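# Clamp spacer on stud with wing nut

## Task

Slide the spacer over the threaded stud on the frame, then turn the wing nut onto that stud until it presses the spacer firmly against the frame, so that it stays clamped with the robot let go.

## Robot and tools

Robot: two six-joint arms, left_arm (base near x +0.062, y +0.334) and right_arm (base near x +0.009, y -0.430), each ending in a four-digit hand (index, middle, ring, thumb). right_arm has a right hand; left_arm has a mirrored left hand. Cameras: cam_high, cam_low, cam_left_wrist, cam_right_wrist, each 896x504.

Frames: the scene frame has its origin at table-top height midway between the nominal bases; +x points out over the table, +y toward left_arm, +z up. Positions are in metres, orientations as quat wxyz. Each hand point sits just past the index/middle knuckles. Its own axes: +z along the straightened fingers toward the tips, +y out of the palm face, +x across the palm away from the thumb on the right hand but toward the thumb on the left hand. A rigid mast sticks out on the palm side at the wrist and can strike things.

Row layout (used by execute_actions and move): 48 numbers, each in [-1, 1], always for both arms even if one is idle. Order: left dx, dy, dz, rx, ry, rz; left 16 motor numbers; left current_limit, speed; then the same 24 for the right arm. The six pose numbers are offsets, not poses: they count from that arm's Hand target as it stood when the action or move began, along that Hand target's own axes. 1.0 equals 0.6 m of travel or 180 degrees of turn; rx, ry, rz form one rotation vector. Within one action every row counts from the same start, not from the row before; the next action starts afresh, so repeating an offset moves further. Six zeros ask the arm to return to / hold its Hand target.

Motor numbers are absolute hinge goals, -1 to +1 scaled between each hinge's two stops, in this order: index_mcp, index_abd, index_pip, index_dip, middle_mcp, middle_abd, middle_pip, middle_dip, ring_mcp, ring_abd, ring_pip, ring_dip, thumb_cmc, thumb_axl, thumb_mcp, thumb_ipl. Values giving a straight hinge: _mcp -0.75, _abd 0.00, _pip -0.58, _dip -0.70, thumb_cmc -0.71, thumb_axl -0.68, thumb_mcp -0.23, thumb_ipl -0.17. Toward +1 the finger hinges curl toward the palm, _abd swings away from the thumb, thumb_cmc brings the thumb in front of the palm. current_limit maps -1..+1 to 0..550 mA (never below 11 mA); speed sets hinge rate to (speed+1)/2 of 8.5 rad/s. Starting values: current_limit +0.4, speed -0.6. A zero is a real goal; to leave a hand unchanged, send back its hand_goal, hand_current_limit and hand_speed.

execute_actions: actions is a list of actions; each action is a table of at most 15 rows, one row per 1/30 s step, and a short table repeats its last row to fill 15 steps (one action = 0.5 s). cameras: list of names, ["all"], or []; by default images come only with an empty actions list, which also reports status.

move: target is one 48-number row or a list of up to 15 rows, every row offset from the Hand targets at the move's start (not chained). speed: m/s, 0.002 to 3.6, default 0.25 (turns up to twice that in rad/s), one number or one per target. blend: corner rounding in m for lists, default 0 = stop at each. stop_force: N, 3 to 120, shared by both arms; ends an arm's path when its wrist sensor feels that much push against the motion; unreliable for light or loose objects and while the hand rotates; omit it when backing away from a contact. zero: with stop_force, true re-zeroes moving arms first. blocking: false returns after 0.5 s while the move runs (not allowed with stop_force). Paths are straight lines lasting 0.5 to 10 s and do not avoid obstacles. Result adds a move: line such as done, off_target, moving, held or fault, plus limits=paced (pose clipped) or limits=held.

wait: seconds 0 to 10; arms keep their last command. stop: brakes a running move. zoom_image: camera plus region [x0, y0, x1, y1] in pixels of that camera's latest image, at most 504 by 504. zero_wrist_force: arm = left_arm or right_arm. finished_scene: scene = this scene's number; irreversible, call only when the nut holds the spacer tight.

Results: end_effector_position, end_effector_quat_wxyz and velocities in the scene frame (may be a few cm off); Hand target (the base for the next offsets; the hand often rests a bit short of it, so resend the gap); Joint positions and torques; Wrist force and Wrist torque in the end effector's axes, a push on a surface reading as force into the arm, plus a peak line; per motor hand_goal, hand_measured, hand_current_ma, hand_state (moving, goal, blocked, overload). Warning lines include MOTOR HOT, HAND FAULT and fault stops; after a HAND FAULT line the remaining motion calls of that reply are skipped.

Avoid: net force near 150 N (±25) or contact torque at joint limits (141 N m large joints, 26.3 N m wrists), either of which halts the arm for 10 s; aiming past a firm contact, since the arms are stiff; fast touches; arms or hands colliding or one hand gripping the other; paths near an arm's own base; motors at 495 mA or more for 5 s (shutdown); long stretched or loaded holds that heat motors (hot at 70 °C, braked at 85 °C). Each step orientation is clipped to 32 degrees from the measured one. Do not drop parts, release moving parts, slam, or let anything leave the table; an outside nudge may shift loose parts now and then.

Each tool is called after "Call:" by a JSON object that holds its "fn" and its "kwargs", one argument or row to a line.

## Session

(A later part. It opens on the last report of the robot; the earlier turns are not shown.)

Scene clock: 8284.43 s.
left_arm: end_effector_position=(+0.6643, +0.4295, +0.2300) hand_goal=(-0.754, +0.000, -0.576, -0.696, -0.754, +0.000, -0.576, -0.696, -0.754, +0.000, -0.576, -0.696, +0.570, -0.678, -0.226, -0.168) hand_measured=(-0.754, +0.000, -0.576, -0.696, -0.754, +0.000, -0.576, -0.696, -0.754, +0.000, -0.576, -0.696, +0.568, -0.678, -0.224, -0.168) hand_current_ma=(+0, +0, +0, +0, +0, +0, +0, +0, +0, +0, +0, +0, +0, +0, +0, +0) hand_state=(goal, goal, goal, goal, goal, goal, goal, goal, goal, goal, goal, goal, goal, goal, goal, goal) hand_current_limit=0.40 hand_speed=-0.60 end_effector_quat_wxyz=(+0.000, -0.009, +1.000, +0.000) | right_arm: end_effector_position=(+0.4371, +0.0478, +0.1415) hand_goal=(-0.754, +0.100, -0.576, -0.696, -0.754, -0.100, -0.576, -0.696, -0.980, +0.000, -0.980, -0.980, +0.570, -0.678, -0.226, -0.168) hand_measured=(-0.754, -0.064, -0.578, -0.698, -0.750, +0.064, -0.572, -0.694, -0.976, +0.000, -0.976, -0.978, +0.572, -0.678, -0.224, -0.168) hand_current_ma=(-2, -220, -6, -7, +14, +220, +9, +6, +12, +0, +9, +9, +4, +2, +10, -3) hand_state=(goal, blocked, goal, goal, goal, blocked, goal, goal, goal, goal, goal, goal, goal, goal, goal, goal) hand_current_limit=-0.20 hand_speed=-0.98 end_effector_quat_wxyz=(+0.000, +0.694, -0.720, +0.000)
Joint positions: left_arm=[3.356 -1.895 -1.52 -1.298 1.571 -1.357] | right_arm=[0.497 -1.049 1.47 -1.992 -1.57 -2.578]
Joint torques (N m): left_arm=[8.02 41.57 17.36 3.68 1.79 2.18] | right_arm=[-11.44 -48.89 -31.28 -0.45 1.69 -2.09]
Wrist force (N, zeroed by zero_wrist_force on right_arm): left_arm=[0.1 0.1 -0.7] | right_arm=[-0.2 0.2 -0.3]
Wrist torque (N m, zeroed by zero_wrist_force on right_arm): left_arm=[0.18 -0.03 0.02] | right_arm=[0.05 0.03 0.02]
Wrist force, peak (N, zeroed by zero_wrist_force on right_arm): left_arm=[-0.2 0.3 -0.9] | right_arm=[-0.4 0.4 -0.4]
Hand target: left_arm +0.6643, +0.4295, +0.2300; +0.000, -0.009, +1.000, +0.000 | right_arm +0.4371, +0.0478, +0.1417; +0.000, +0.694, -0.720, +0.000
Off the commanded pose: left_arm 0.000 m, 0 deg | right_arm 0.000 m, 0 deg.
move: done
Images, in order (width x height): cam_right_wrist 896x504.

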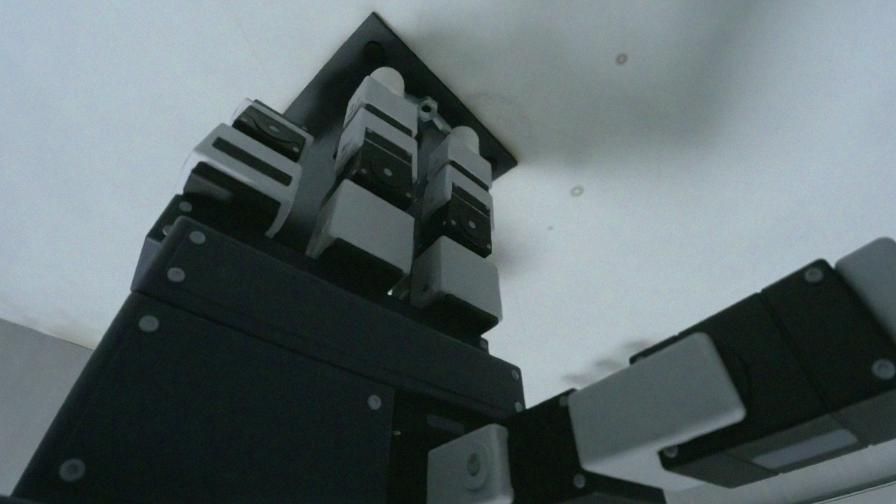

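Call:
{"fn": "move", "kwargs": {
  "target": [0,0,0,0,0,0,-0.754,0,-0.576,-0.696,-0.754,0,-0.576,-0.696,-0.754,0,-0.576,-0.696,0.571,-0.678,-0.226,-0.168,0.4,-0.6, 0,0,0.0205,0,0,0, -0.754,0.1,-0.576,-0.696,-0.754,-0.1,-0.576,-0.696,-0.98,0,-0.98,-0.98,0.571,-0.678,-0.226,-0.168,-0.2,-0.98],
  "speed": 0.01,
  "stop_force": 3
}}

Call:
{"fn": "execute_actions", "kwargs": {
  "actions": [
    [[0,0,0,0,0,0,-0.754,0,-0.576,-0.696,-0.754,0,-0.576,-0.696,-0.754,0,-0.576,-0.696,0.571,-0.678,-0.226,-0.168,0.4,-0.6, 0,0,0,0,0,0, -0.754,-0.1,-0.576,-0.696,-0.754,0.1,-0.576,-0.696,-0.98,0,-0.98,-0.98,0.571,-0.678,-0.226,-0.168,0.0,-0.98]]
  ]
}}

Call:
{"fn": "wait", "kwargs": {
  "seconds": 1.5,
  "cameras": ["cam_right_wrist"]
}}

Call:
{"fn": "zoom_image", "kwargs": {
  "camera": "cam_right_wrist",
  "region": [400, 70, 460, 140]
}}

Call:
{"fn": "move", "kwargs": {
  "target": [0,0,0,0,0,0,-0.754,0,-0.576,-0.696,-0.754,0,-0.576,-0.696,-0.754,0,-0.576,-0.696,0.571,-0.678,-0.226,-0.168,0.4,-0.6, 0,-0.0025,0,0,0,0, -0.754,-0.1,-0.576,-0.696,-0.754,0.1,-0.576,-0.696,-0.98,0,-0.98,-0.98,0.571,-0.678,-0.226,-0.168,0.0,-0.98],
  "speed": 0.01
}}

Call:
{"fn": "execute_actions", "kwargs": {
  "actions": [
    [[0,0,0,0,0,0,-0.754,0,-0.576,-0.696,-0.754,0,-0.576,-0.696,-0.754,0,-0.576,-0.696,0.571,-0.678,-0.226,-0.168,0.4,-0.6, 0,0,0,0,0,0, -0.754,0.1,-0.576,-0.696,-0.754,-0.1,-0.576,-0.696,-0.98,0,-0.98,-0.98,0.571,-0.678,-0.226,-0.168,-0.2,-0.98]]
  ]
}}

Call:
{"fn": "wait", "kwargs": {
  "seconds": 1.5
}}

Call:
{"fn": "move", "kwargs": {
  "target": [0,0,0,0,0,0,-0.754,0,-0.576,-0.696,-0.754,0,-0.576,-0.696,-0.754,0,-0.576,-0.696,0.571,-0.678,-0.226,-0.168,0.4,-0.6, 0,0,-0.02,0,0,0, -0.754,0.1,-0.576,-0.696,-0.754,-0.1,-0.576,-0.696,-0.98,0,-0.98,-0.98,0.571,-0.678,-0.226,-0.168,-0.2,-0.98],
  "speed": 0.02,
  "cameras": ["cam_right_wrist"]
}}

Call:
{"fn": "zoom_image", "kwargs": {
  "camera": "cam_right_wrist",
  "region": [400, 70, 460, 140]
}}

Scene clock: 8321.43 s.
left_arm: end_effector_position=(+0.6643, +0.4295, +0.2300) hand_goal=(-0.754, +0.000, -0.576, -0.696, -0.754, +0.000, -0.576, -0.696, -0.754, +0.000, -0.576, -0.696, +0.570, -0.678, -0.226, -0.168) hand_measured=(-0.754, +0.000, -0.576, -0.696, -0.754, +0.000, -0.576, -0.696, -0.754, +0.000, -0.576, -0.696, +0.568, -0.678, -0.224, -0.168) hand_current_ma=(+0, +0, +0, +0, +0, +0, +0, +0, +0, +0, +0, +0, +0, +0, +0, +0) hand_state=(goal, goal, goal, goal, goal, goal, goal, goal, goal, goal, goal, goal, goal, goal, goal, goal) hand_current_limit=0.40 hand_speed=-0.60 end_effector_quat_wxyz=(+0.000, -0.009, +1.000, +0.000) | right_arm: end_effector_position=(+0.4371, +0.0478, +0.1294) hand_goal=(-0.754, +0.100, -0.576, -0.696, -0.754, -0.100, -0.576, -0.696, -0.980, +0.000, -0.980, -0.980, +0.570, -0.678, -0.226, -0.168) hand_measured=(-0.754, -0.064, -0.578, -0.698, -0.750, +0.064, -0.572, -0.694, -0.976, +0.000, -0.976, -0.978, +0.572, -0.678, -0.224, -0.168) hand_current_ma=(-2, -220, -6, -7, +14, +220, +9, +6, +12, +0, +9, +9, +4, +2, +10, -3) hand_state=(goal, blocked, goal, goal, goal, blocked, goal, goal, goal, goal, goal, goal, goal, goal, goal, goal) hand_current_limit=-0.20 hand_speed=-0.98 end_effector_quat_wxyz=(+0.000, +0.694, -0.720, +0.000)
Joint positions: left_arm=[3.356 -1.895 -1.52 -1.298 1.571 -1.357] | right_arm=[0.497 -1.037 1.484 -2.019 -1.57 -2.578]
Joint torques (N m): left_arm=[8.23 41.69 17.54 3.68 1.62 2.07] | right_arm=[-1.46 -34.05 -9.77 -4.21 -1 0.03]
Wrist force (N, zeroed by zero_wrist_force on right_arm): left_arm=[-0.1 0.2 -0.8] | right_arm=[0.1 0.3 -2.3]
Wrist torque (N m, zeroed by zero_wrist_force on right_arm): left_arm=[0.20 0.00 0.01] | right_arm=[0.20 0.01 0.05]
Wrist force, peak (N, zeroed by zero_wrist_force on right_arm): left_arm=[-0.2 0.4 -0.9] | right_arm=[-0.1 0.2 -2.7]
Hand target: left_arm +0.6643, +0.4295, +0.2300; +0.000, -0.009, +1.000, +0.000 | right_arm +0.4371, +0.0478, +0.1294; +0.000, +0.694, -0.720, +0.000
Off the commanded pose: left_arm 0.000 m, 0 deg | right_arm 0.000 m, 0 deg.
move: done

Scene clock: 8322.13 s.
left_arm: end_effector_position=(+0.6643, +0.4295, +0.2300) hand_goal=(-0.754, +0.000, -0.576, -0.696, -0.754, +0.000, -0.576, -0.696, -0.754, +0.000, -0.576, -0.696, +0.570, -0.678, -0.226, -0.168) hand_measured=(-0.754, +0.000, -0.576, -0.696, -0.754, +0.000, -0.576, -0.696, -0.754, +0.000, -0.576, -0.696, +0.568, -0.678, -0.224, -0.168) hand_current_ma=(+0, +0, +0, +0, +0, +0, +0, +0, +0, +0, +0, +0, +0, +0, +0, +0) hand_state=(goal, goal, goal, goal, goal, goal, goal, goal, goal, goal, goal, goal, goal, goal, goal, goal) hand_current_limit=0.40 hand_speed=-0.60 end_effector_quat_wxyz=(+0.000, -0.009, +1.000, +0.000) | right_arm: end_effector_position=(+0.4371, +0.0478, +0.1293) hand_goal=(-0.754, -0.100, -0.576, -0.696, -0.754, +0.100, -0.576, -0.696, -0.980, +0.000, -0.980, -0.980, +0.570, -0.678, -0.226, -0.168) hand_measured=(-0.754, -0.068, -0.578, -0.698, -0.750, +0.068, -0.572, -0.694, -0.976, +0.000, -0.976, -0.978, +0.572, -0.678, -0.224, -0.168) hand_current_ma=(-2, -31, -6, -7, +14, +32, +9, +6, +12, +0, +9, +9, +4, +2, +10, -3) hand_state=(goal, moving, goal, goal, goal, moving, goal, goal, goal, goal, goal, goal, goal, goal, goal, goal) hand_current_limit=0.00 hand_speed=-0.98 end_effector_quat_wxyz=(+0.000, +0.694, -0.720, +0.000)
Joint positions: left_arm=[3.356 -1.895 -1.52 -1.298 1.571 -1.357] | right_arm=[0.497 -1.037 1.484 -2.019 -1.57 -2.578]
Joint torques (N m): left_arm=[8.49 41.21 16.98 3.64 1.82 2.24] | right_arm=[2.31 -35.47 -10.33 -4.18 -0.91 1.16]
Wrist force (N, zeroed by zero_wrist_force on right_arm): left_arm=[0.0 0.2 -0.6] | right_arm=[0.0 0.4 -1.2]
Wrist torque (N m, zeroed by zero_wrist_force on right_arm): left_arm=[0.19 -0.01 0.01] | right_arm=[0.13 0.00 0.05]
Wrist force, peak (N, zeroed by zero_wrist_force on right_arm): left_arm=[-0.1 0.3 -0.9] | right_arm=[-0.1 0.3 -2.7]
Hand target: left_arm +0.6643, +0.4295, +0.2300; +0.000, -0.009, +1.000, +0.000 | right_arm +0.4371, +0.0478, +0.1294; +0.000, +0.694, -0.720, +0.000
Off the commanded pose: left_arm 0.000 m, 0 deg | right_arm 0.000 m, 0 deg.

Scene clock: 8323.63 s.
left_arm: end_effector_position=(+0.6643, +0.4295, +0.2300) hand_goal=(-0.754, +0.000, -0.576, -0.696, -0.754, +0.000, -0.576, -0.696, -0.754, +0.000, -0.576, -0.696, +0.570, -0.678, -0.226, -0.168) hand_measured=(-0.754, +0.000, -0.576, -0.696, -0.754, +0.000, -0.576, -0.696, -0.754, +0.000, -0.576, -0.696, +0.568, -0.678, -0.224, -0.168) hand_current_ma=(+0, +0, +0, +0, +0, +0, +0, +0, +0, +0, +0, +0, +0, +0, +0, +0) hand_state=(goal, goal, goal, goal, goal, goal, goal, goal, goal, goal, goal, goal, goal, goal, goal, goal) hand_current_limit=0.40 hand_speed=-0.60 end_effector_quat_wxyz=(+0.000, -0.009, +1.000, +0.000) | right_arm: end_effector_position=(+0.4371, +0.0478, +0.1293) hand_goal=(-0.754, -0.100, -0.576, -0.696, -0.754, +0.100, -0.576, -0.696, -0.980, +0.000, -0.980, -0.980, +0.570, -0.678, -0.226, -0.168) hand_measured=(-0.754, -0.096, -0.578, -0.698, -0.750, +0.096, -0.572, -0.694, -0.976, +0.000, -0.976, -0.978, +0.572, -0.678, -0.224, -0.168) hand_current_ma=(-2, +10, -6, -7, +14, -10, +9, +6, +12, +0, +9, +9, +4, +2, +10, -3) hand_state=(goal, goal, goal, goal, goal, goal, goal, goal, goal, goal, goal, goal, goal, goal, goal, goal) hand_current_limit=0.00 hand_speed=-0.98 end_effector_quat_wxyz=(+0.000, +0.694, -0.720, +0.000)
Joint positions: left_arm=[3.356 -1.895 -1.52 -1.298 1.571 -1.357] | right_arm=[0.497 -1.037 1.484 -2.019 -1.57 -2.578]
Joint torques (N m): left_arm=[8.37 42.24 17.27 3.65 1.78 2.22] | right_arm=[8.19 -39.2 -12.74 -4.13 -0.41 1.29]
Wrist force (N, zeroed by zero_wrist_force on right_arm): left_arm=[-0.2 0.3 -0.6] | right_arm=[-0.6 0.1 -0.3]
Wrist torque (N m, zeroed by zero_wrist_force on right_arm): left_arm=[0.21 0.01 -0.01] | right_arm=[0.03 0.07 -0.01]
Wrist force, peak (N, zeroed by zero_wrist_force on right_arm): left_arm=[-0.1 0.2 -1.0] | right_arm=[-0.3 0.3 -1.4]
Hand target: left_arm +0.6643, +0.4295, +0.2300; +0.000, -0.009, +1.000, +0.000 | right_arm +0.4371, +0.0478, +0.1294; +0.000, +0.694, -0.720, +0.000
Off the commanded pose: left_arm 0.000 m, 0 deg | right_arm 0.000 m, 0 deg.
wait: 1.50 s; at rest by 0.17 s
Images, in order (width x height): cam_right_wrist 896x504.

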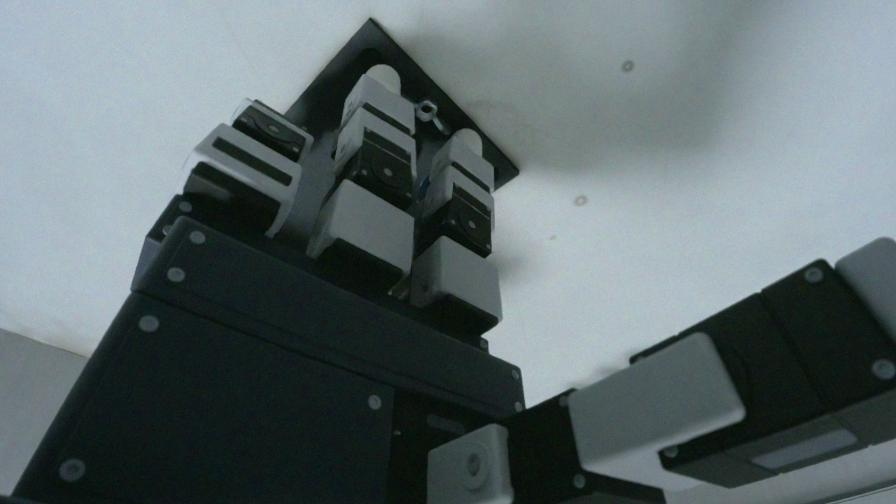

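Scaled by 7.200.

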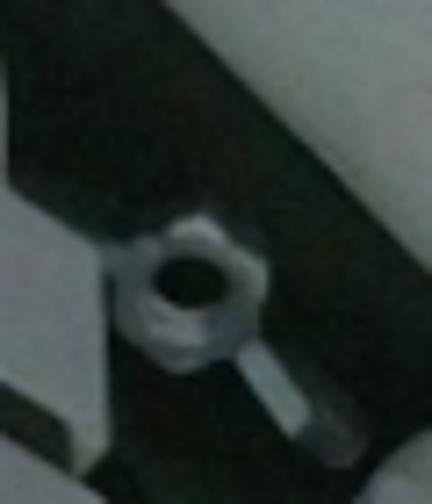

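Scene clock: 8324.33 s.
left_arm: end_effector_position=(+0.6643, +0.4295, +0.2300) hand_goal=(-0.754, +0.000, -0.576, -0.696, -0.754, +0.000, -0.576, -0.696, -0.754, +0.000, -0.576, -0.696, +0.570, -0.678, -0.226, -0.168) hand_measured=(-0.754, +0.000, -0.576, -0.696, -0.754, +0.000, -0.576, -0.696, -0.754, +0.000, -0.576, -0.696, +0.568, -0.678, -0.224, -0.168) hand_current_ma=(+0, +0, +0, +0, +0, +0, +0, +0, +0, +0, +0, +0, +0, +0, +0, +0) hand_state=(goal, goal, goal, goal, goal, goal, goal, goal, goal, goal, goal, goal, goal, goal, goal, goal) hand_current_limit=0.40 hand_speed=-0.60 end_effector_quat_wxyz=(+0.000, -0.009, +1.000, +0.000) | right_arm: end_effector_position=(+0.4385, +0.0477, +0.1294) hand_goal=(-0.754, -0.100, -0.576, -0.696, -0.754, +0.100, -0.576, -0.696, -0.980, +0.000, -0.980, -0.980, +0.570, -0.678, -0.226, -0.168) hand_measured=(-0.754, -0.096, -0.578, -0.698, -0.750, +0.096, -0.572, -0.694, -0.976, +0.000, -0.976, -0.978, +0.572, -0.678, -0.224, -0.168) hand_current_ma=(-2, +10, -6, -7, +14, -10, +9, +6, +12, +0, +9, +9, +4, +2, +10, -3) hand_state=(goal, goal, goal, goal, goal, goal, goal, goal, goal, goal, goal, goal, goal, goal, goal, goal) hand_current_limit=0.00 hand_speed=-0.98 end_effector_quat_wxyz=(+0.000, +0.694, -0.720, +0.000)
Joint positions: left_arm=[3.356 -1.895 -1.52 -1.298 1.571 -1.357] | right_arm=[0.496 -1.035 1.481 -2.017 -1.57 -2.58]
Joint torques (N m): left_arm=[8.8 40.91 17.31 3.68 1.81 2.28] | right_arm=[-11.02 -37.01 -32.59 -0.2 -0.45 -2.07]
Wrist force (N, zeroed by zero_wrist_force on right_arm): left_arm=[-0.1 0.0 -0.9] | right_arm=[-0.3 0.2 -0.6]
Wrist torque (N m, zeroed by zero_wrist_force on right_arm): left_arm=[0.19 -0.01 0.01] | right_arm=[0.07 0.04 0.02]
Wrist force, peak (N, zeroed by zero_wrist_force on right_arm): left_arm=[-0.2 0.1 -1.0] | right_arm=[-0.3 0.1 -0.9]
Hand target: left_arm +0.6643, +0.4295, +0.2300; +0.000, -0.009, +1.000, +0.000 | right_arm +0.4386, +0.0477, +0.1294; +0.000, +0.694, -0.720, +0.000
Off the commanded pose: left_arm 0.000 m, 0 deg | right_arm 0.000 m, 0 deg.
move: done

Scene clock: 8325.03 s.
left_arm: end_effector_position=(+0.6643, +0.4295, +0.2300) hand_goal=(-0.754, +0.000, -0.576, -0.696, -0.754, +0.000, -0.576, -0.696, -0.754, +0.000, -0.576, -0.696, +0.570, -0.678, -0.226, -0.168) hand_measured=(-0.754, +0.000, -0.576, -0.696, -0.754, +0.000, -0.576, -0.696, -0.754, +0.000, -0.576, -0.696, +0.568, -0.678, -0.224, -0.168) hand_current_ma=(+0, +0, +0, +0, +0, +0, +0, +0, +0, +0, +0, +0, +0, +0, +0, +0) hand_state=(goal, goal, goal, goal, goal, goal, goal, goal, goal, goal, goal, goal, goal, goal, goal, goal) hand_current_limit=0.40 hand_speed=-0.60 end_effector_quat_wxyz=(+0.000, -0.009, +1.000, +0.000) | right_arm: end_effector_position=(+0.4386, +0.0477, +0.1294) hand_goal=(-0.754, +0.100, -0.576, -0.696, -0.754, -0.100, -0.576, -0.696, -0.980, +0.000, -0.980, -0.980, +0.570, -0.678, -0.226, -0.168) hand_measured=(-0.754, -0.068, -0.578, -0.698, -0.750, +0.068, -0.572, -0.694, -0.976, +0.000, -0.976, -0.978, +0.572, -0.678, -0.224, -0.168) hand_current_ma=(-2, -73, -6, -7, +14, +73, +9, +6, +12, +0, +9, +9, +4, +2, +10, -3) hand_state=(goal, moving, goal, goal, goal, moving, goal, goal, goal, goal, goal, goal, goal, goal, goal, goal) hand_current_limit=-0.20 hand_speed=-0.98 end_effector_quat_wxyz=(+0.000, +0.694, -0.720, +0.000)
Joint positions: left_arm=[3.356 -1.895 -1.52 -1.298 1.571 -1.357] | right_arm=[0.496 -1.035 1.481 -2.017 -1.57 -2.58]
Joint torques (N m): left_arm=[8.08 41.16 17.46 3.61 1.72 2.27] | right_arm=[-10.86 -35.71 -31.82 -0.31 -0.08 -2.13]
Wrist force (N, zeroed by zero_wrist_force on right_arm): left_arm=[-0.1 0.2 -0.8] | right_arm=[0.0 0.2 -0.3]
Wrist torque (N m, zeroed by zero_wrist_force on right_arm): left_arm=[0.20 0.00 0.00] | right_arm=[0.04 0.00 0.04]
Wrist force, peak (N, zeroed by zero_wrist_force on right_arm): left_arm=[-0.3 0.4 -0.8] | right_arm=[-0.3 0.1 -0.8]
Hand target: left_arm +0.6643, +0.4295, +0.2300; +0.000, -0.009, +1.000, +0.000 | right_arm +0.4386, +0.0477, +0.1294; +0.000, +0.694, -0.720, +0.000
Off the commanded pose: left_arm 0.000 m, 0 deg | right_arm 0.000 m, 0 deg.

Scene clock: 8326.53 s.
left_arm: end_effector_position=(+0.6643, +0.4295, +0.2300) hand_goal=(-0.754, +0.000, -0.576, -0.696, -0.754, +0.000, -0.576, -0.696, -0.754, +0.000, -0.576, -0.696, +0.570, -0.678, -0.226, -0.168) hand_measured=(-0.754, +0.000, -0.576, -0.696, -0.754, +0.000, -0.576, -0.696, -0.754, +0.000, -0.576, -0.696, +0.568, -0.678, -0.224, -0.168) hand_current_ma=(+0, +0, +0, +0, +0, +0, +0, +0, +0, +0, +0, +0, +0, +0, +0, +0) hand_state=(goal, goal, goal, goal, goal, goal, goal, goal, goal, goal, goal, goal, goal, goal, goal, goal) hand_current_limit=0.40 hand_speed=-0.60 end_effector_quat_wxyz=(+0.000, -0.009, +1.000, +0.000) | right_arm: end_effector_position=(+0.4386, +0.0477, +0.1294) hand_goal=(-0.754, +0.100, -0.576, -0.696, -0.754, -0.100, -0.576, -0.696, -0.980, +0.000, -0.980, -0.980, +0.570, -0.678, -0.226, -0.168) hand_measured=(-0.754, -0.064, -0.578, -0.698, -0.750, +0.064, -0.572, -0.694, -0.976, +0.000, -0.976, -0.978, +0.572, -0.678, -0.224, -0.168) hand_current_ma=(-2, -220, -6, -7, +14, +220, +9, +6, +12, +0, +9, +9, +4, +2, +10, -3) hand_state=(goal, blocked, goal, goal, goal, blocked, goal, goal, goal, goal, goal, goal, goal, goal, goal, goal) hand_current_limit=-0.20 hand_speed=-0.98 end_effector_quat_wxyz=(+0.000, +0.694, -0.720, +0.000)
Joint positions: left_arm=[3.356 -1.895 -1.52 -1.298 1.571 -1.357] | right_arm=[0.496 -1.035 1.481 -2.017 -1.57 -2.58]
Joint torques (N m): left_arm=[7.75 42.12 17.3 3.8 1.74 2.13] | right_arm=[-11.24 -35.86 -31.29 -0.33 0.33 -2.16]
Wrist force (N, zeroed by zero_wrist_force on right_arm): left_arm=[-0.2 0.1 -0.8] | right_arm=[-0.2 0.1 -0.5]
Wrist torque (N m, zeroed by zero_wrist_force on right_arm): left_arm=[0.19 0.01 0.00] | right_arm=[0.05 0.03 0.01]
Wrist force, peak (N, zeroed by zero_wrist_force on right_arm): left_arm=[-0.2 0.4 -0.8] | right_arm=[-0.3 0.4 -0.7]
Hand target: left_arm +0.6643, +0.4295, +0.2300; +0.000, -0.009, +1.000, +0.000 | right_arm +0.4386, +0.0477, +0.1294; +0.000, +0.694, -0.720, +0.000
Off the commanded pose: left_arm 0.000 m, 0 deg | right_arm 0.000 m, 0 deg.
wait: 1.50 s; at rest by 0.17 s

Scene clock: 8327.50 s.
left_arm: end_effector_position=(+0.6643, +0.4295, +0.2300) hand_goal=(-0.754, +0.000, -0.576, -0.696, -0.754, +0.000, -0.576, -0.696, -0.754, +0.000, -0.576, -0.696, +0.570, -0.678, -0.226, -0.168) hand_measured=(-0.754, +0.000, -0.576, -0.696, -0.754, +0.000, -0.576, -0.696, -0.754, +0.000, -0.576, -0.696, +0.568, -0.678, -0.224, -0.168) hand_current_ma=(+0, +0, +0, +0, +0, +0, +0, +0, +0, +0, +0, +0, +0, +0, +0, +0) hand_state=(goal, goal, goal, goal, goal, goal, goal, goal, goal, goal, goal, goal, goal, goal, goal, goal) hand_current_limit=0.40 hand_speed=-0.60 end_effector_quat_wxyz=(+0.000, -0.009, +1.000, +0.000) | right_arm: end_effector_position=(+0.4386, +0.0477, +0.1412) hand_goal=(-0.754, +0.100, -0.576, -0.696, -0.754, -0.100, -0.576, -0.696, -0.980, +0.000, -0.980, -0.980, +0.570, -0.678, -0.226, -0.168) hand_measured=(-0.754, -0.064, -0.578, -0.698, -0.750, +0.064, -0.572, -0.694, -0.976, +0.000, -0.976, -0.978, +0.572, -0.678, -0.224, -0.168) hand_current_ma=(-2, -220, -6, -7, +14, +220, +9, +6, +12, +0, +9, +9, +4, +2, +10, -3) hand_state=(goal, blocked, goal, goal, goal, blocked, goal, goal, goal, goal, goal, goal, goal, goal, goal, goal) hand_current_limit=-0.20 hand_speed=-0.98 end_effector_quat_wxyz=(+0.000, +0.694, -0.720, +0.000)
Joint positions: left_arm=[3.356 -1.895 -1.52 -1.298 1.571 -1.357] | right_arm=[0.496 -1.047 1.466 -1.991 -1.57 -2.58]
Joint torques (N m): left_arm=[8.35 41.7 17.35 3.6 1.8 2.21] | right_arm=[-10.85 -49.24 -32.45 -0.44 1.01 -2.21]
Wrist force (N, zeroed by zero_wrist_force on right_arm): left_arm=[0.0 0.2 -0.7] | right_arm=[-0.3 0.2 -0.4]
Wrist torque (N m, zeroed by zero_wrist_force on right_arm): left_arm=[0.19 -0.02 0.02] | right_arm=[0.05 0.03 0.02]
Wrist force, peak (N, zeroed by zero_wrist_force on right_arm): left_arm=[-0.1 0.3 -0.9] | right_arm=[0.0 0.4 -0.6]
Hand target: left_arm +0.6643, +0.4295, +0.2300; +0.000, -0.009, +1.000, +0.000 | right_arm +0.4386, +0.0477, +0.1414; +0.000, +0.694, -0.720, +0.000
Off the commanded pose: left_arm 0.000 m, 0 deg | right_arm 0.000 m, 0 deg.
move: done
Images, in order (width x height): cam_right_wrist 896x504.

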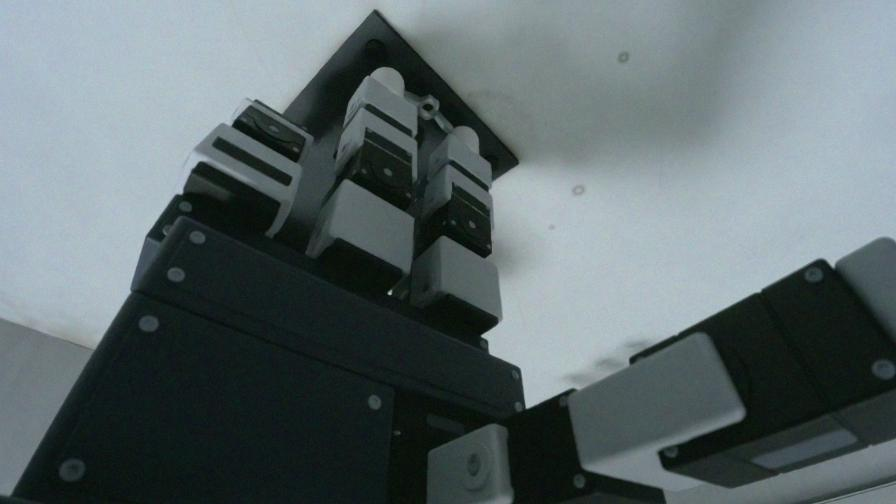

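Scaled by 7.200.

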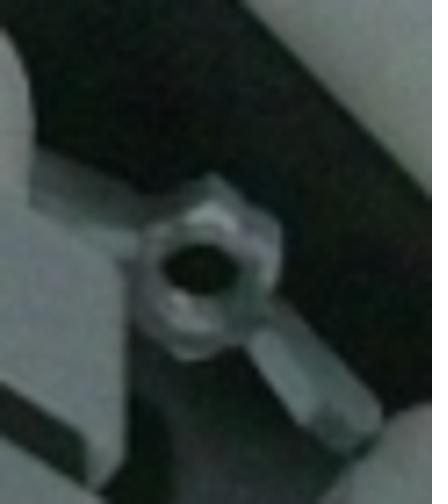

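Call:
{"fn": "execute_actions", "kwargs": {
  "actions": [],
  "cameras": ["all"]
}}

Scene clock: 8373.10 s.
left_arm: end_effector_position=(+0.6643, +0.4295, +0.2300) hand_goal=(-0.754, +0.000, -0.576, -0.696, -0.754, +0.000, -0.576, -0.696, -0.754, +0.000, -0.576, -0.696, +0.570, -0.678, -0.226, -0.168) hand_measured=(-0.754, +0.000, -0.576, -0.696, -0.754, +0.000, -0.576, -0.696, -0.754, +0.000, -0.576, -0.696, +0.568, -0.678, -0.224, -0.168) hand_current_ma=(+0, +0, +0, +0, +0, +0, +0, +0, +0, +0, +0, +0, +0, +0, +0, +0) hand_state=(goal, goal, goal, goal, goal, goal, goal, goal, goal, goal, goal, goal, goal, goal, goal, goal) hand_current_limit=0.40 hand_speed=-0.60 end_effector_quat_wxyz=(+0.000, -0.009, +1.000, +0.000) | right_arm: end_effector_position=(+0.4386, +0.0477, +0.1414) hand_goal=(-0.754, +0.100, -0.576, -0.696, -0.754, -0.100, -0.576, -0.696, -0.980, +0.000, -0.980, -0.980, +0.570, -0.678, -0.226, -0.168) hand_measured=(-0.754, -0.064, -0.578, -0.698, -0.750, +0.064, -0.572, -0.694, -0.976, +0.000, -0.976, -0.978, +0.572, -0.678, -0.224, -0.168) hand_current_ma=(-2, -220, -6, -7, +14, +220, +9, +6, +12, +0, +9, +9, +4, +2, +10, -3) hand_state=(goal, blocked, goal, goal, goal, blocked, goal, goal, goal, goal, goal, goal, goal, goal, goal, goal) hand_current_limit=-0.20 hand_speed=-0.98 end_effector_quat_wxyz=(+0.000, +0.694, -0.720, +0.000)
Joint positions: left_arm=[3.356 -1.895 -1.52 -1.298 1.571 -1.357] | right_arm=[0.496 -1.047 1.466 -1.991 -1.57 -2.58]
Joint velocities: within noise
Joint torques (N m): left_arm=[8.41 40.96 17.18 3.69 1.77 2.25] | right_arm=[-11.16 -48.9 -31.73 -0.35 1.82 -2.03]
Wrist force (N, zeroed by zero_wrist_force on right_arm): left_arm=[-0.1 0.3 -0.6] | right_arm=[-0.1 0.4 -0.3]
Wrist torque (N m, zeroed by zero_wrist_force on right_arm): left_arm=[0.19 -0.01 0.01] | right_arm=[0.08 0.01 0.03]
Wrist force, peak (N, zeroed by zero_wrist_force on right_arm): left_arm=[-0.2 0.4 -0.9] | right_arm=[-0.3 0.2 -0.7]
Hand target: left_arm +0.6643, +0.4295, +0.2300; +0.000, -0.009, +1.000, +0.000 | right_arm +0.4386, +0.0477, +0.1414; +0.000, +0.694, -0.720, +0.000
Off the commanded pose: left_arm 0.000 m, 0 deg | right_arm 0.000 m, 0 deg.

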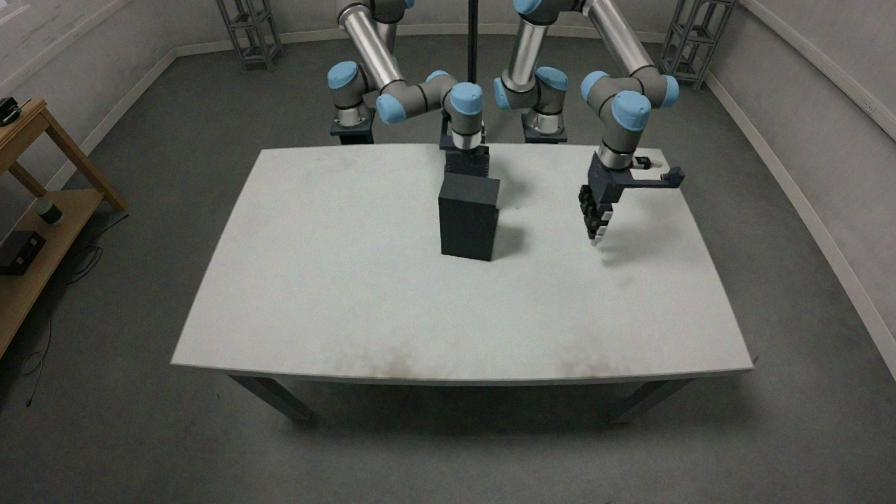

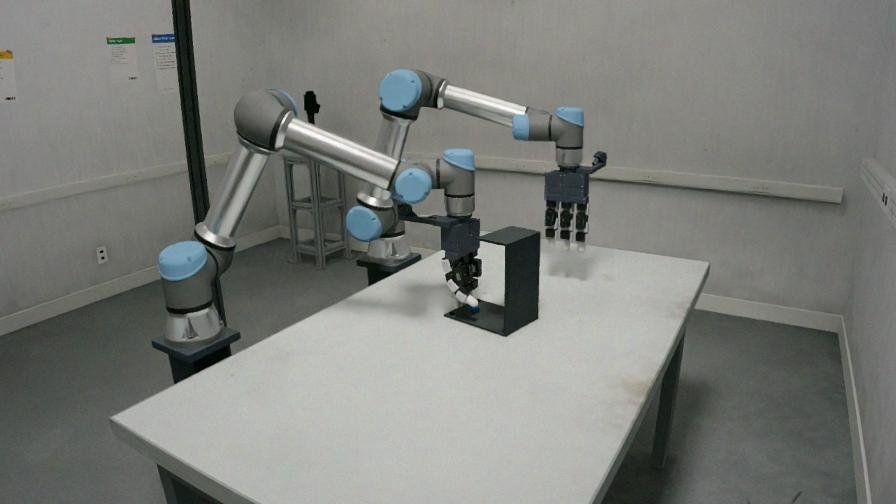

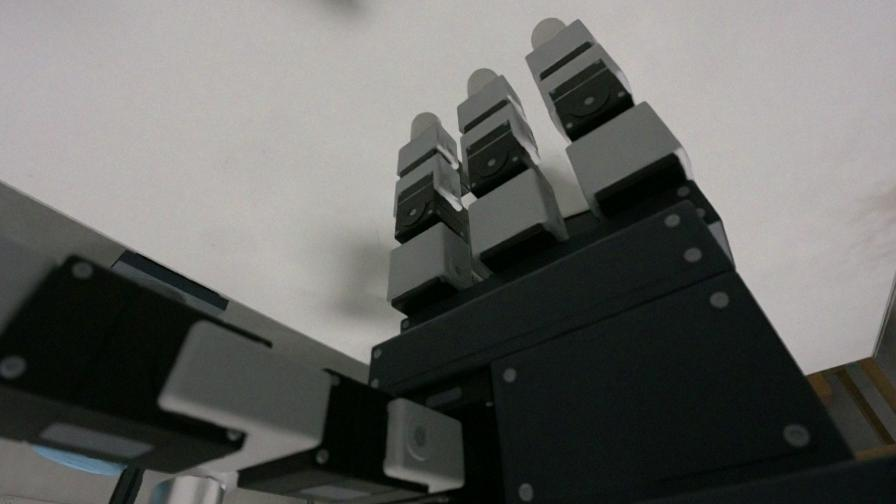

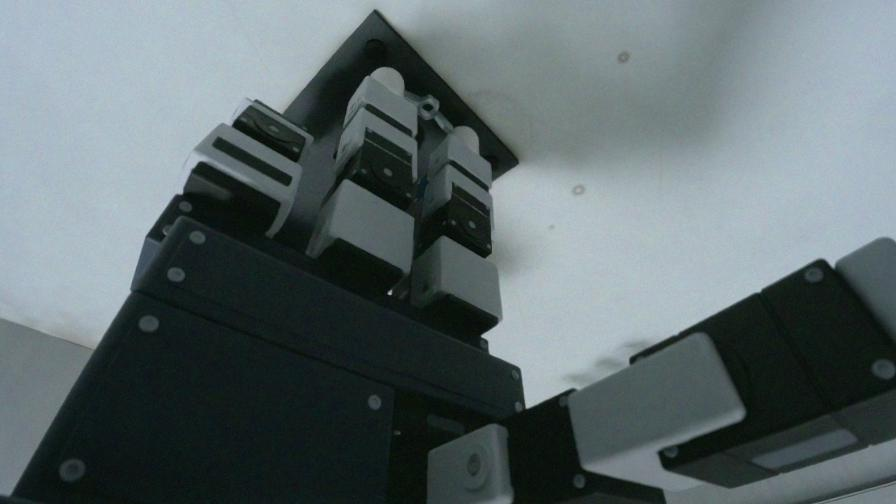

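Call:
{"fn": "zoom_image", "kwargs": {
  "camera": "cam_right_wrist",
  "region": [390, 75, 500, 155]
}}

Scaled by 4.582.

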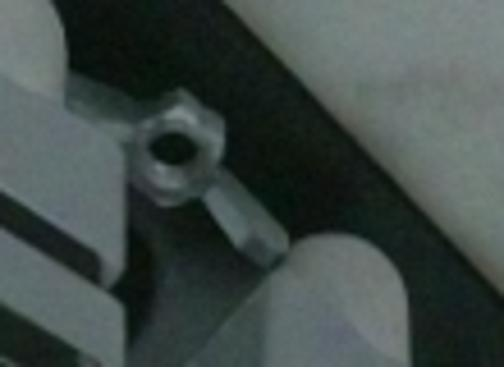

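Call:
{"fn": "move", "kwargs": {
  "target": [
    [0,0,0,0,0,0,-0.754,0,-0.576,-0.696,-0.754,0,-0.576,-0.696,-0.754,0,-0.576,-0.696,0.571,-0.678,-0.226,-0.168,0.4,-0.6, 0,0,-0.0893,0,0,0, -0.754,0.1,-0.576,-0.696,-0.754,-0.1,-0.576,-0.696,-0.98,0,-0.98,-0.98,0.571,-0.678,-0.226,-0.168,-0.2,-0.98],
    [0,0,0,0,0,0,-0.754,0,-0.576,-0.696,-0.754,0,-0.576,-0.696,-0.754,0,-0.576,-0.696,0.571,-0.678,-0.226,-0.168,0.4,-0.6, 0.0017,-0.0598,-0.0893,0,0,0, -0.754,0.1,-0.576,-0.696,-0.754,-0.1,-0.576,-0.696,-0.98,0,-0.98,-0.98,0.571,-0.678,-0.226,-0.168,-0.2,-0.98],
    [0,0,0,0,0,0,-0.754,0,-0.576,-0.696,-0.754,0,-0.576,-0.696,-0.754,0,-0.576,-0.696,0.571,-0.678,-0.226,-0.168,0.4,-0.6, 0.0017,-0.0598,-0.0293,0,0,0, -0.754,0.1,-0.576,-0.696,-0.754,-0.1,-0.576,-0.696,-0.98,0,-0.98,-0.98,0.571,-0.678,-0.226,-0.168,-0.2,-0.98]
  ],
  "speed": 0.05,
  "blend": [0.01,0.01,0],
  "cameras": ["cam_right_wrist"]
}}

Call:
{"fn": "zoom_image", "kwargs": {
  "camera": "cam_right_wrist",
  "region": [380, 65, 490, 145]
}}

Scene clock: 8455.97 s.
left_arm: end_effector_position=(+0.6643, +0.4295, +0.2300) hand_goal=(-0.754, +0.000, -0.576, -0.696, -0.754, +0.000, -0.576, -0.696, -0.754, +0.000, -0.576, -0.696, +0.570, -0.678, -0.226, -0.168) hand_measured=(-0.754, +0.000, -0.576, -0.696, -0.754, +0.000, -0.576, -0.696, -0.754, +0.000, -0.576, -0.696, +0.568, -0.678, -0.224, -0.168) hand_current_ma=(+0, +0, +0, +0, +0, +0, +0, +0, +0, +0, +0, +0, +0, +0, +0, +0) hand_state=(goal, goal, goal, goal, goal, goal, goal, goal, goal, goal, goal, goal, goal, goal, goal, goal) hand_current_limit=0.40 hand_speed=-0.60 end_effector_quat_wxyz=(+0.000, -0.009, +1.000, +0.000) | right_arm: end_effector_position=(+0.4745, +0.0454, +0.1591) hand_goal=(-0.754, +0.100, -0.576, -0.696, -0.754, -0.100, -0.576, -0.696, -0.980, +0.000, -0.980, -0.980, +0.570, -0.678, -0.226, -0.168) hand_measured=(-0.754, -0.064, -0.578, -0.698, -0.750, +0.064, -0.572, -0.694, -0.976, +0.000, -0.976, -0.978, +0.572, -0.678, -0.224, -0.168) hand_current_ma=(-2, -220, -6, -7, +14, +220, +9, +6, +12, +0, +9, +9, +4, +2, +10, -3) hand_state=(goal, blocked, goal, goal, goal, blocked, goal, goal, goal, goal, goal, goal, goal, goal, goal, goal) hand_current_limit=-0.20 hand_speed=-0.98 end_effector_quat_wxyz=(+0.000, +0.694, -0.720, +0.000)
Joint positions: left_arm=[3.356 -1.895 -1.52 -1.298 1.571 -1.357] | right_arm=[0.467 -1.004 1.349 -1.916 -1.57 -2.608]
Joint torques (N m): left_arm=[8.64 41.53 17.78 3.56 1.64 2.36] | right_arm=[-11.21 -37.84 -11.6 -4.2 -0.83 -1.59]
Wrist force (N, zeroed by zero_wrist_force on right_arm): left_arm=[0.2 0.3 -0.8] | right_arm=[0.2 0.0 -0.4]
Wrist torque (N m, zeroed by zero_wrist_force on right_arm): left_arm=[0.22 -0.04 0.03] | right_arm=[0.03 -0.02 0.05]
Wrist force, peak (N, zeroed by zero_wrist_force on right_arm): left_arm=[0.1 0.2 -1.0] | right_arm=[-0.5 0.1 -0.8]
Hand target: left_arm +0.6643, +0.4295, +0.2300; +0.000, -0.009, +1.000, +0.000 | right_arm +0.4745, +0.0454, +0.1589; +0.000, +0.694, -0.720, +0.000
Off the commanded pose: left_arm 0.000 m, 0 deg | right_arm 0.000 m, 0 deg.
move: done
Images, in order (width x height): cam_right_wrist 896x504.

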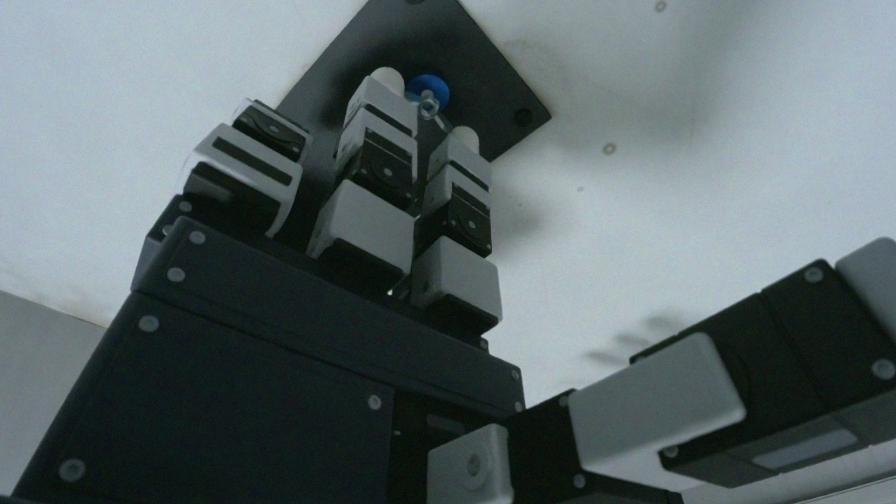

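Scaled by 4.582.

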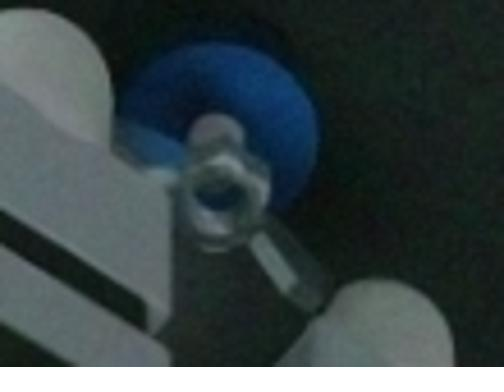

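Call:
{"fn": "move", "kwargs": {
  "target": [0,0,0,0,0,0,-0.754,0,-0.576,-0.696,-0.754,0,-0.576,-0.696,-0.754,0,-0.576,-0.696,0.571,-0.678,-0.226,-0.168,0.4,-0.6, 0,0,0.0102,0,0,0, -0.754,0.1,-0.576,-0.696,-0.754,-0.1,-0.576,-0.696,-0.98,0,-0.98,-0.98,0.571,-0.678,-0.226,-0.168,-0.2,-0.98],
  "speed": 0.01,
  "stop_force": 3,
  "cameras": ["cam_right_wrist"]
}}

Call:
{"fn": "zoom_image", "kwargs": {
  "camera": "cam_right_wrist",
  "region": [380, 65, 490, 145]
}}

Scene clock: 8465.60 s.
left_arm: end_effector_position=(+0.6643, +0.4295, +0.2300) hand_goal=(-0.754, +0.000, -0.576, -0.696, -0.754, +0.000, -0.576, -0.696, -0.754, +0.000, -0.576, -0.696, +0.570, -0.678, -0.226, -0.168) hand_measured=(-0.754, +0.000, -0.576, -0.696, -0.754, +0.000, -0.576, -0.696, -0.754, +0.000, -0.576, -0.696, +0.568, -0.678, -0.224, -0.168) hand_current_ma=(+0, +0, +0, +0, +0, +0, +0, +0, +0, +0, +0, +0, +0, +0, +0, +0) hand_state=(goal, goal, goal, goal, goal, goal, goal, goal, goal, goal, goal, goal, goal, goal, goal, goal) hand_current_limit=0.40 hand_speed=-0.60 end_effector_quat_wxyz=(+0.000, -0.009, +1.000, +0.000) | right_arm: end_effector_position=(+0.4745, +0.0454, +0.1528) hand_goal=(-0.754, +0.100, -0.576, -0.696, -0.754, -0.100, -0.576, -0.696, -0.980, +0.000, -0.980, -0.980, +0.570, -0.678, -0.226, -0.168) hand_measured=(-0.754, -0.064, -0.578, -0.698, -0.750, +0.064, -0.572, -0.694, -0.976, +0.000, -0.976, -0.978, +0.572, -0.678, -0.224, -0.168) hand_current_ma=(-2, -220, -6, -7, +14, +220, +9, +6, +12, +0, +9, +9, +4, +2, +10, -3) hand_state=(goal, blocked, goal, goal, goal, blocked, goal, goal, goal, goal, goal, goal, goal, goal, goal, goal) hand_current_limit=-0.20 hand_speed=-0.98 end_effector_quat_wxyz=(+0.000, +0.694, -0.720, +0.000)
Joint positions: left_arm=[3.356 -1.895 -1.52 -1.298 1.571 -1.357] | right_arm=[0.467 -0.999 1.358 -1.93 -1.57 -2.608]
Joint torques (N m): left_arm=[8.54 42.08 16.82 3.65 1.76 2.23] | right_arm=[-7.91 -38.15 -11.58 -4.4 1.71 1.39]
Wrist force (N, zeroed by zero_wrist_force on right_arm): left_arm=[-0.1 0.3 -0.6] | right_arm=[0.0 0.0 -0.5]
Wrist torque (N m, zeroed by zero_wrist_force on right_arm): left_arm=[0.21 0.00 0.00] | right_arm=[0.06 0.02 0.03]
Wrist force, peak (N, zeroed by zero_wrist_force on right_arm): left_arm=[0.0 0.3 -1.0] | right_arm=[-0.2 -0.1 -0.9]
Hand target: left_arm +0.6643, +0.4295, +0.2300; +0.000, -0.009, +1.000, +0.000 | right_arm +0.4745, +0.0454, +0.1528; +0.000, +0.694, -0.720, +0.000
Off the commanded pose: left_arm 0.000 m, 0 deg | right_arm 0.000 m, 0 deg.
move: done
Images, in order (width x height): cam_right_wrist 896x504.

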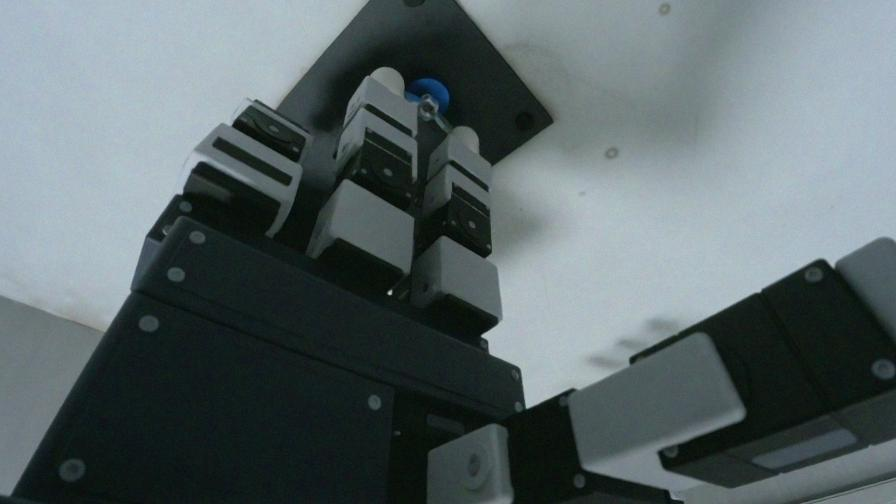

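Scaled by 4.582.

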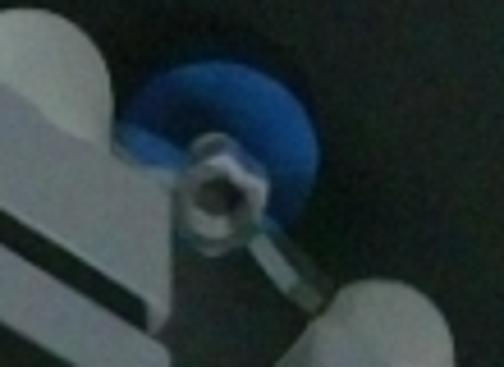

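Call:
{"fn": "move", "kwargs": {
  "target": [0,0,0,0,0,0,-0.754,0,-0.576,-0.696,-0.754,0,-0.576,-0.696,-0.754,0,-0.576,-0.696,0.571,-0.678,-0.226,-0.168,0.4,-0.6, 0,0,0.0033,0,0,0, -0.754,0.1,-0.576,-0.696,-0.754,-0.1,-0.576,-0.696,-0.98,0,-0.98,-0.98,0.571,-0.678,-0.226,-0.168,-0.2,-0.98],
  "speed": 0.004,
  "stop_force": 3,
  "cameras": ["cam_right_wrist"]
}}

Call:
{"fn": "zoom_image", "kwargs": {
  "camera": "cam_right_wrist",
  "region": [380, 65, 490, 145]
}}

Scene clock: 8473.57 s.
left_arm: end_effector_position=(+0.6643, +0.4295, +0.2300) hand_goal=(-0.754, +0.000, -0.576, -0.696, -0.754, +0.000, -0.576, -0.696, -0.754, +0.000, -0.576, -0.696, +0.570, -0.678, -0.226, -0.168) hand_measured=(-0.754, +0.000, -0.576, -0.696, -0.754, +0.000, -0.576, -0.696, -0.754, +0.000, -0.576, -0.696, +0.568, -0.678, -0.224, -0.168) hand_current_ma=(+0, +0, +0, +0, +0, +0, +0, +0, +0, +0, +0, +0, +0, +0, +0, +0) hand_state=(goal, goal, goal, goal, goal, goal, goal, goal, goal, goal, goal, goal, goal, goal, goal, goal) hand_current_limit=0.40 hand_speed=-0.60 end_effector_quat_wxyz=(+0.000, -0.009, +1.000, +0.000) | right_arm: end_effector_position=(+0.4745, +0.0454, +0.1508) hand_goal=(-0.754, +0.100, -0.576, -0.696, -0.754, -0.100, -0.576, -0.696, -0.980, +0.000, -0.980, -0.980, +0.570, -0.678, -0.226, -0.168) hand_measured=(-0.754, -0.064, -0.578, -0.698, -0.750, +0.064, -0.574, -0.694, -0.976, +0.000, -0.976, -0.978, +0.572, -0.678, -0.224, -0.168) hand_current_ma=(-2, -220, -6, -7, +14, +220, +8, +6, +12, +0, +9, +9, +4, +2, +10, -3) hand_state=(goal, blocked, goal, goal, goal, blocked, goal, goal, goal, goal, goal, goal, goal, goal, goal, goal) hand_current_limit=-0.20 hand_speed=-0.98 end_effector_quat_wxyz=(+0.000, +0.694, -0.720, +0.000)
Joint positions: left_arm=[3.356 -1.895 -1.52 -1.298 1.571 -1.357] | right_arm=[0.467 -0.998 1.36 -1.934 -1.57 -2.608]
Joint torques (N m): left_arm=[8.01 41.95 16.67 3.63 1.74 2.29] | right_arm=[5.11 -37.2 -10.19 -4.24 1.76 1.32]
Wrist force (N, zeroed by zero_wrist_force on right_arm): left_arm=[-0.1 0.4 -0.7] | right_arm=[0.5 0.1 -2.6]
Wrist torque (N m, zeroed by zero_wrist_force on right_arm): left_arm=[0.22 0.00 0.00] | right_arm=[0.26 0.06 0.09]
Wrist force, peak (N, zeroed by zero_wrist_force on right_arm): left_arm=[0.1 0.3 -1.0] | right_arm=[0.5 0.0 -2.7]
Hand target: left_arm +0.6643, +0.4295, +0.2300; +0.000, -0.009, +1.000, +0.000 | right_arm +0.4745, +0.0454, +0.1508; +0.000, +0.694, -0.720, +0.000
Off the commanded pose: left_arm 0.000 m, 0 deg | right_arm 0.000 m, 0 deg.
move: done
Images, in order (width x height): cam_right_wrist 896x504.

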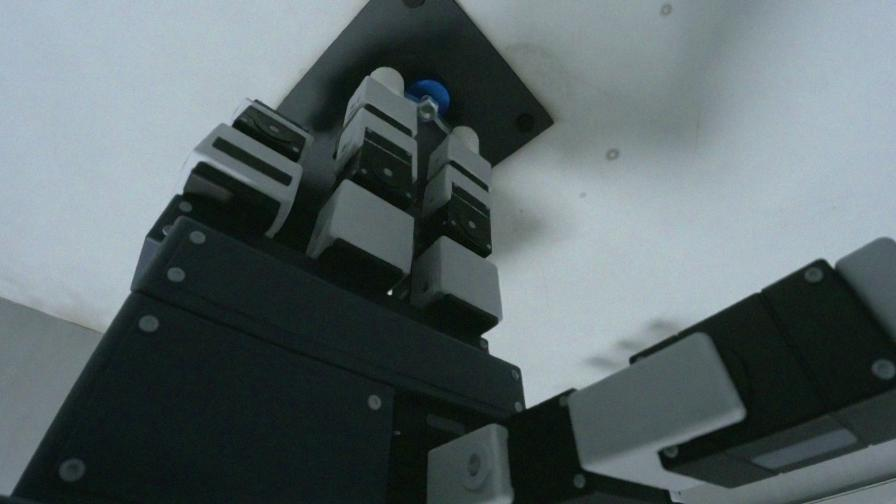

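Scaled by 4.582.

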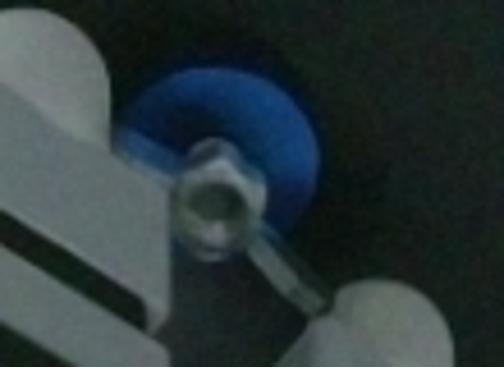

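Call:
{"fn": "move", "kwargs": {
  "target": [
    [0,0,0,0,0,0,-0.754,0,-0.576,-0.696,-0.754,0,-0.576,-0.696,-0.754,0,-0.576,-0.696,0.571,-0.678,-0.226,-0.168,0.4,-0.6, -0.010815,-0.000647,0,0,0,0.02778, -0.754,0.1,-0.576,-0.696,-0.754,-0.1,-0.576,-0.696,-0.98,0,-0.98,-0.98,0.571,-0.678,-0.226,-0.168,-0.2,-0.98],
    [0,0,0,0,0,0,-0.754,0,-0.576,-0.696,-0.754,0,-0.576,-0.696,-0.754,0,-0.576,-0.696,0.571,-0.678,-0.226,-0.168,0.4,-0.6, -0.021531,-0.002234,0,0,0,0.05556, -0.754,0.1,-0.576,-0.696,-0.754,-0.1,-0.576,-0.696,-0.98,0,-0.98,-0.98,0.571,-0.678,-0.226,-0.168,-0.2,-0.98],
    [0,0,0,0,0,0,-0.754,0,-0.576,-0.696,-0.754,0,-0.576,-0.696,-0.754,0,-0.576,-0.696,0.571,-0.678,-0.226,-0.168,0.4,-0.6, -0.032069,-0.004748,0,0,0,0.08333, -0.754,0.1,-0.576,-0.696,-0.754,-0.1,-0.576,-0.696,-0.98,0,-0.98,-0.98,0.571,-0.678,-0.226,-0.168,-0.2,-0.98],
    [0,0,0,0,0,0,-0.754,0,-0.576,-0.696,-0.754,0,-0.576,-0.696,-0.754,0,-0.576,-0.696,0.571,-0.678,-0.226,-0.168,0.4,-0.6, -0.042347,-0.008172,0,0,0,0.11111, -0.754,0.1,-0.576,-0.696,-0.754,-0.1,-0.576,-0.696,-0.98,0,-0.98,-0.98,0.571,-0.678,-0.226,-0.168,-0.2,-0.98],
    [0,0,0,0,0,0,-0.754,0,-0.576,-0.696,-0.754,0,-0.576,-0.696,-0.754,0,-0.576,-0.696,0.571,-0.678,-0.226,-0.168,0.4,-0.6, -0.052288,-0.012478,0,0,0,0.13889, -0.754,0.1,-0.576,-0.696,-0.754,-0.1,-0.576,-0.696,-0.98,0,-0.98,-0.98,0.571,-0.678,-0.226,-0.168,-0.2,-0.98],
    [0,0,0,0,0,0,-0.754,0,-0.576,-0.696,-0.754,0,-0.576,-0.696,-0.754,0,-0.576,-0.696,0.571,-0.678,-0.226,-0.168,0.4,-0.6, -0.061815,-0.017635,0,0,0,0.16667, -0.754,0.1,-0.576,-0.696,-0.754,-0.1,-0.576,-0.696,-0.98,0,-0.98,-0.98,0.571,-0.678,-0.226,-0.168,-0.2,-0.98]
  ],
  "speed": 0.04,
  "blend": [0.002,0.002,0.002,0.002,0.002,0],
  "cameras": ["cam_right_wrist"]
}}

Call:
{"fn": "zoom_image", "kwargs": {
  "camera": "cam_right_wrist",
  "region": [380, 65, 490, 145]
}}

Scene clock: 8503.77 s.
left_arm: end_effector_position=(+0.6643, +0.4295, +0.2300) hand_goal=(-0.754, +0.000, -0.576, -0.696, -0.754, +0.000, -0.576, -0.696, -0.754, +0.000, -0.576, -0.696, +0.570, -0.678, -0.226, -0.168) hand_measured=(-0.754, +0.000, -0.576, -0.696, -0.754, +0.000, -0.576, -0.696, -0.754, +0.000, -0.576, -0.696, +0.568, -0.678, -0.224, -0.168) hand_current_ma=(+0, +0, +0, +0, +0, +0, +0, +0, +0, +0, +0, +0, +0, +0, +0, +0) hand_state=(goal, goal, goal, goal, goal, goal, goal, goal, goal, goal, goal, goal, goal, goal, goal, goal) hand_current_limit=0.40 hand_speed=-0.60 end_effector_quat_wxyz=(+0.000, -0.009, +1.000, +0.000) | right_arm: end_effector_position=(+0.4864, +0.0820, +0.1509) hand_goal=(-0.754, +0.100, -0.576, -0.696, -0.754, -0.100, -0.576, -0.696, -0.980, +0.000, -0.980, -0.980, +0.570, -0.678, -0.226, -0.168) hand_measured=(-0.754, -0.064, -0.578, -0.698, -0.750, +0.062, -0.574, -0.694, -0.976, +0.000, -0.976, -0.978, +0.572, -0.678, -0.224, -0.168) hand_current_ma=(+0, -220, -4, -6, +11, +220, +7, +6, +12, +0, +9, +9, +4, +2, +10, -3) hand_state=(goal, blocked, goal, goal, goal, blocked, goal, goal, goal, goal, goal, goal, goal, goal, goal, goal) hand_current_limit=-0.20 hand_speed=-0.98 end_effector_quat_wxyz=(+0.000, -0.484, +0.875, +0.001)
Joint positions: left_arm=[3.356 -1.895 -1.52 -1.298 1.571 -1.357] | right_arm=[0.473 -1.022 1.4 -1.949 -1.57 -2.079]
Joint torques (N m): left_arm=[8.57 42.35 17.08 3.63 1.72 2.25] | right_arm=[9.86 -49.62 -10 -3.8 0.84 1.95]
Wrist force (N, zeroed by zero_wrist_force on right_arm): left_arm=[-0.1 0.3 -0.7] | right_arm=[-1.6 0.4 -1.2]
Wrist torque (N m, zeroed by zero_wrist_force on right_arm): left_arm=[0.20 -0.01 0.01] | right_arm=[0.14 -0.22 -0.20]
Wrist force, peak (N, zeroed by zero_wrist_force on right_arm): left_arm=[0.0 0.4 -1.1] | right_arm=[0.5 -0.2 -2.9]
Hand target: left_arm +0.6643, +0.4295, +0.2300; +0.000, -0.009, +1.000, +0.000 | right_arm +0.4864, +0.0821, +0.1509; +0.000, -0.484, +0.875, +0.001
Off the commanded pose: left_arm 0.000 m, 0 deg | right_arm 0.000 m, 0 deg.
move: done
Images, in order (width x height): cam_right_wrist 896x504.

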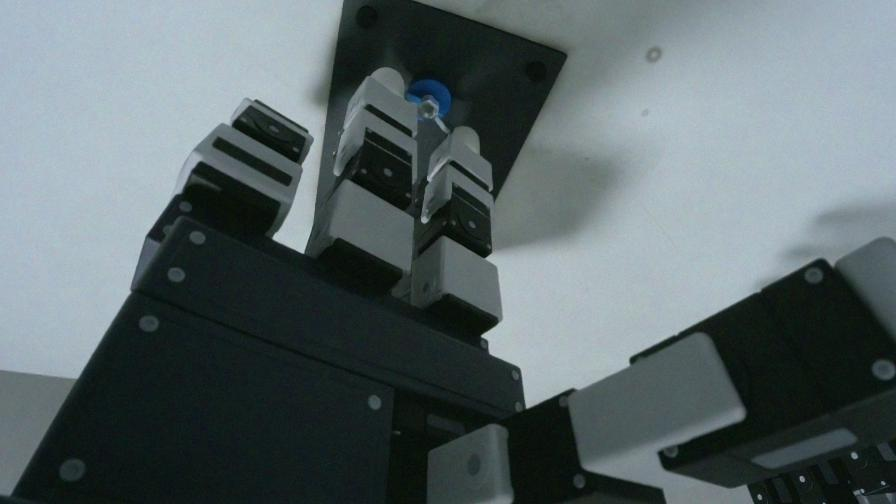

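Scaled by 4.582.

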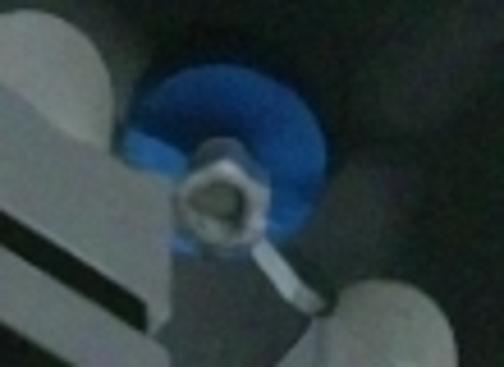

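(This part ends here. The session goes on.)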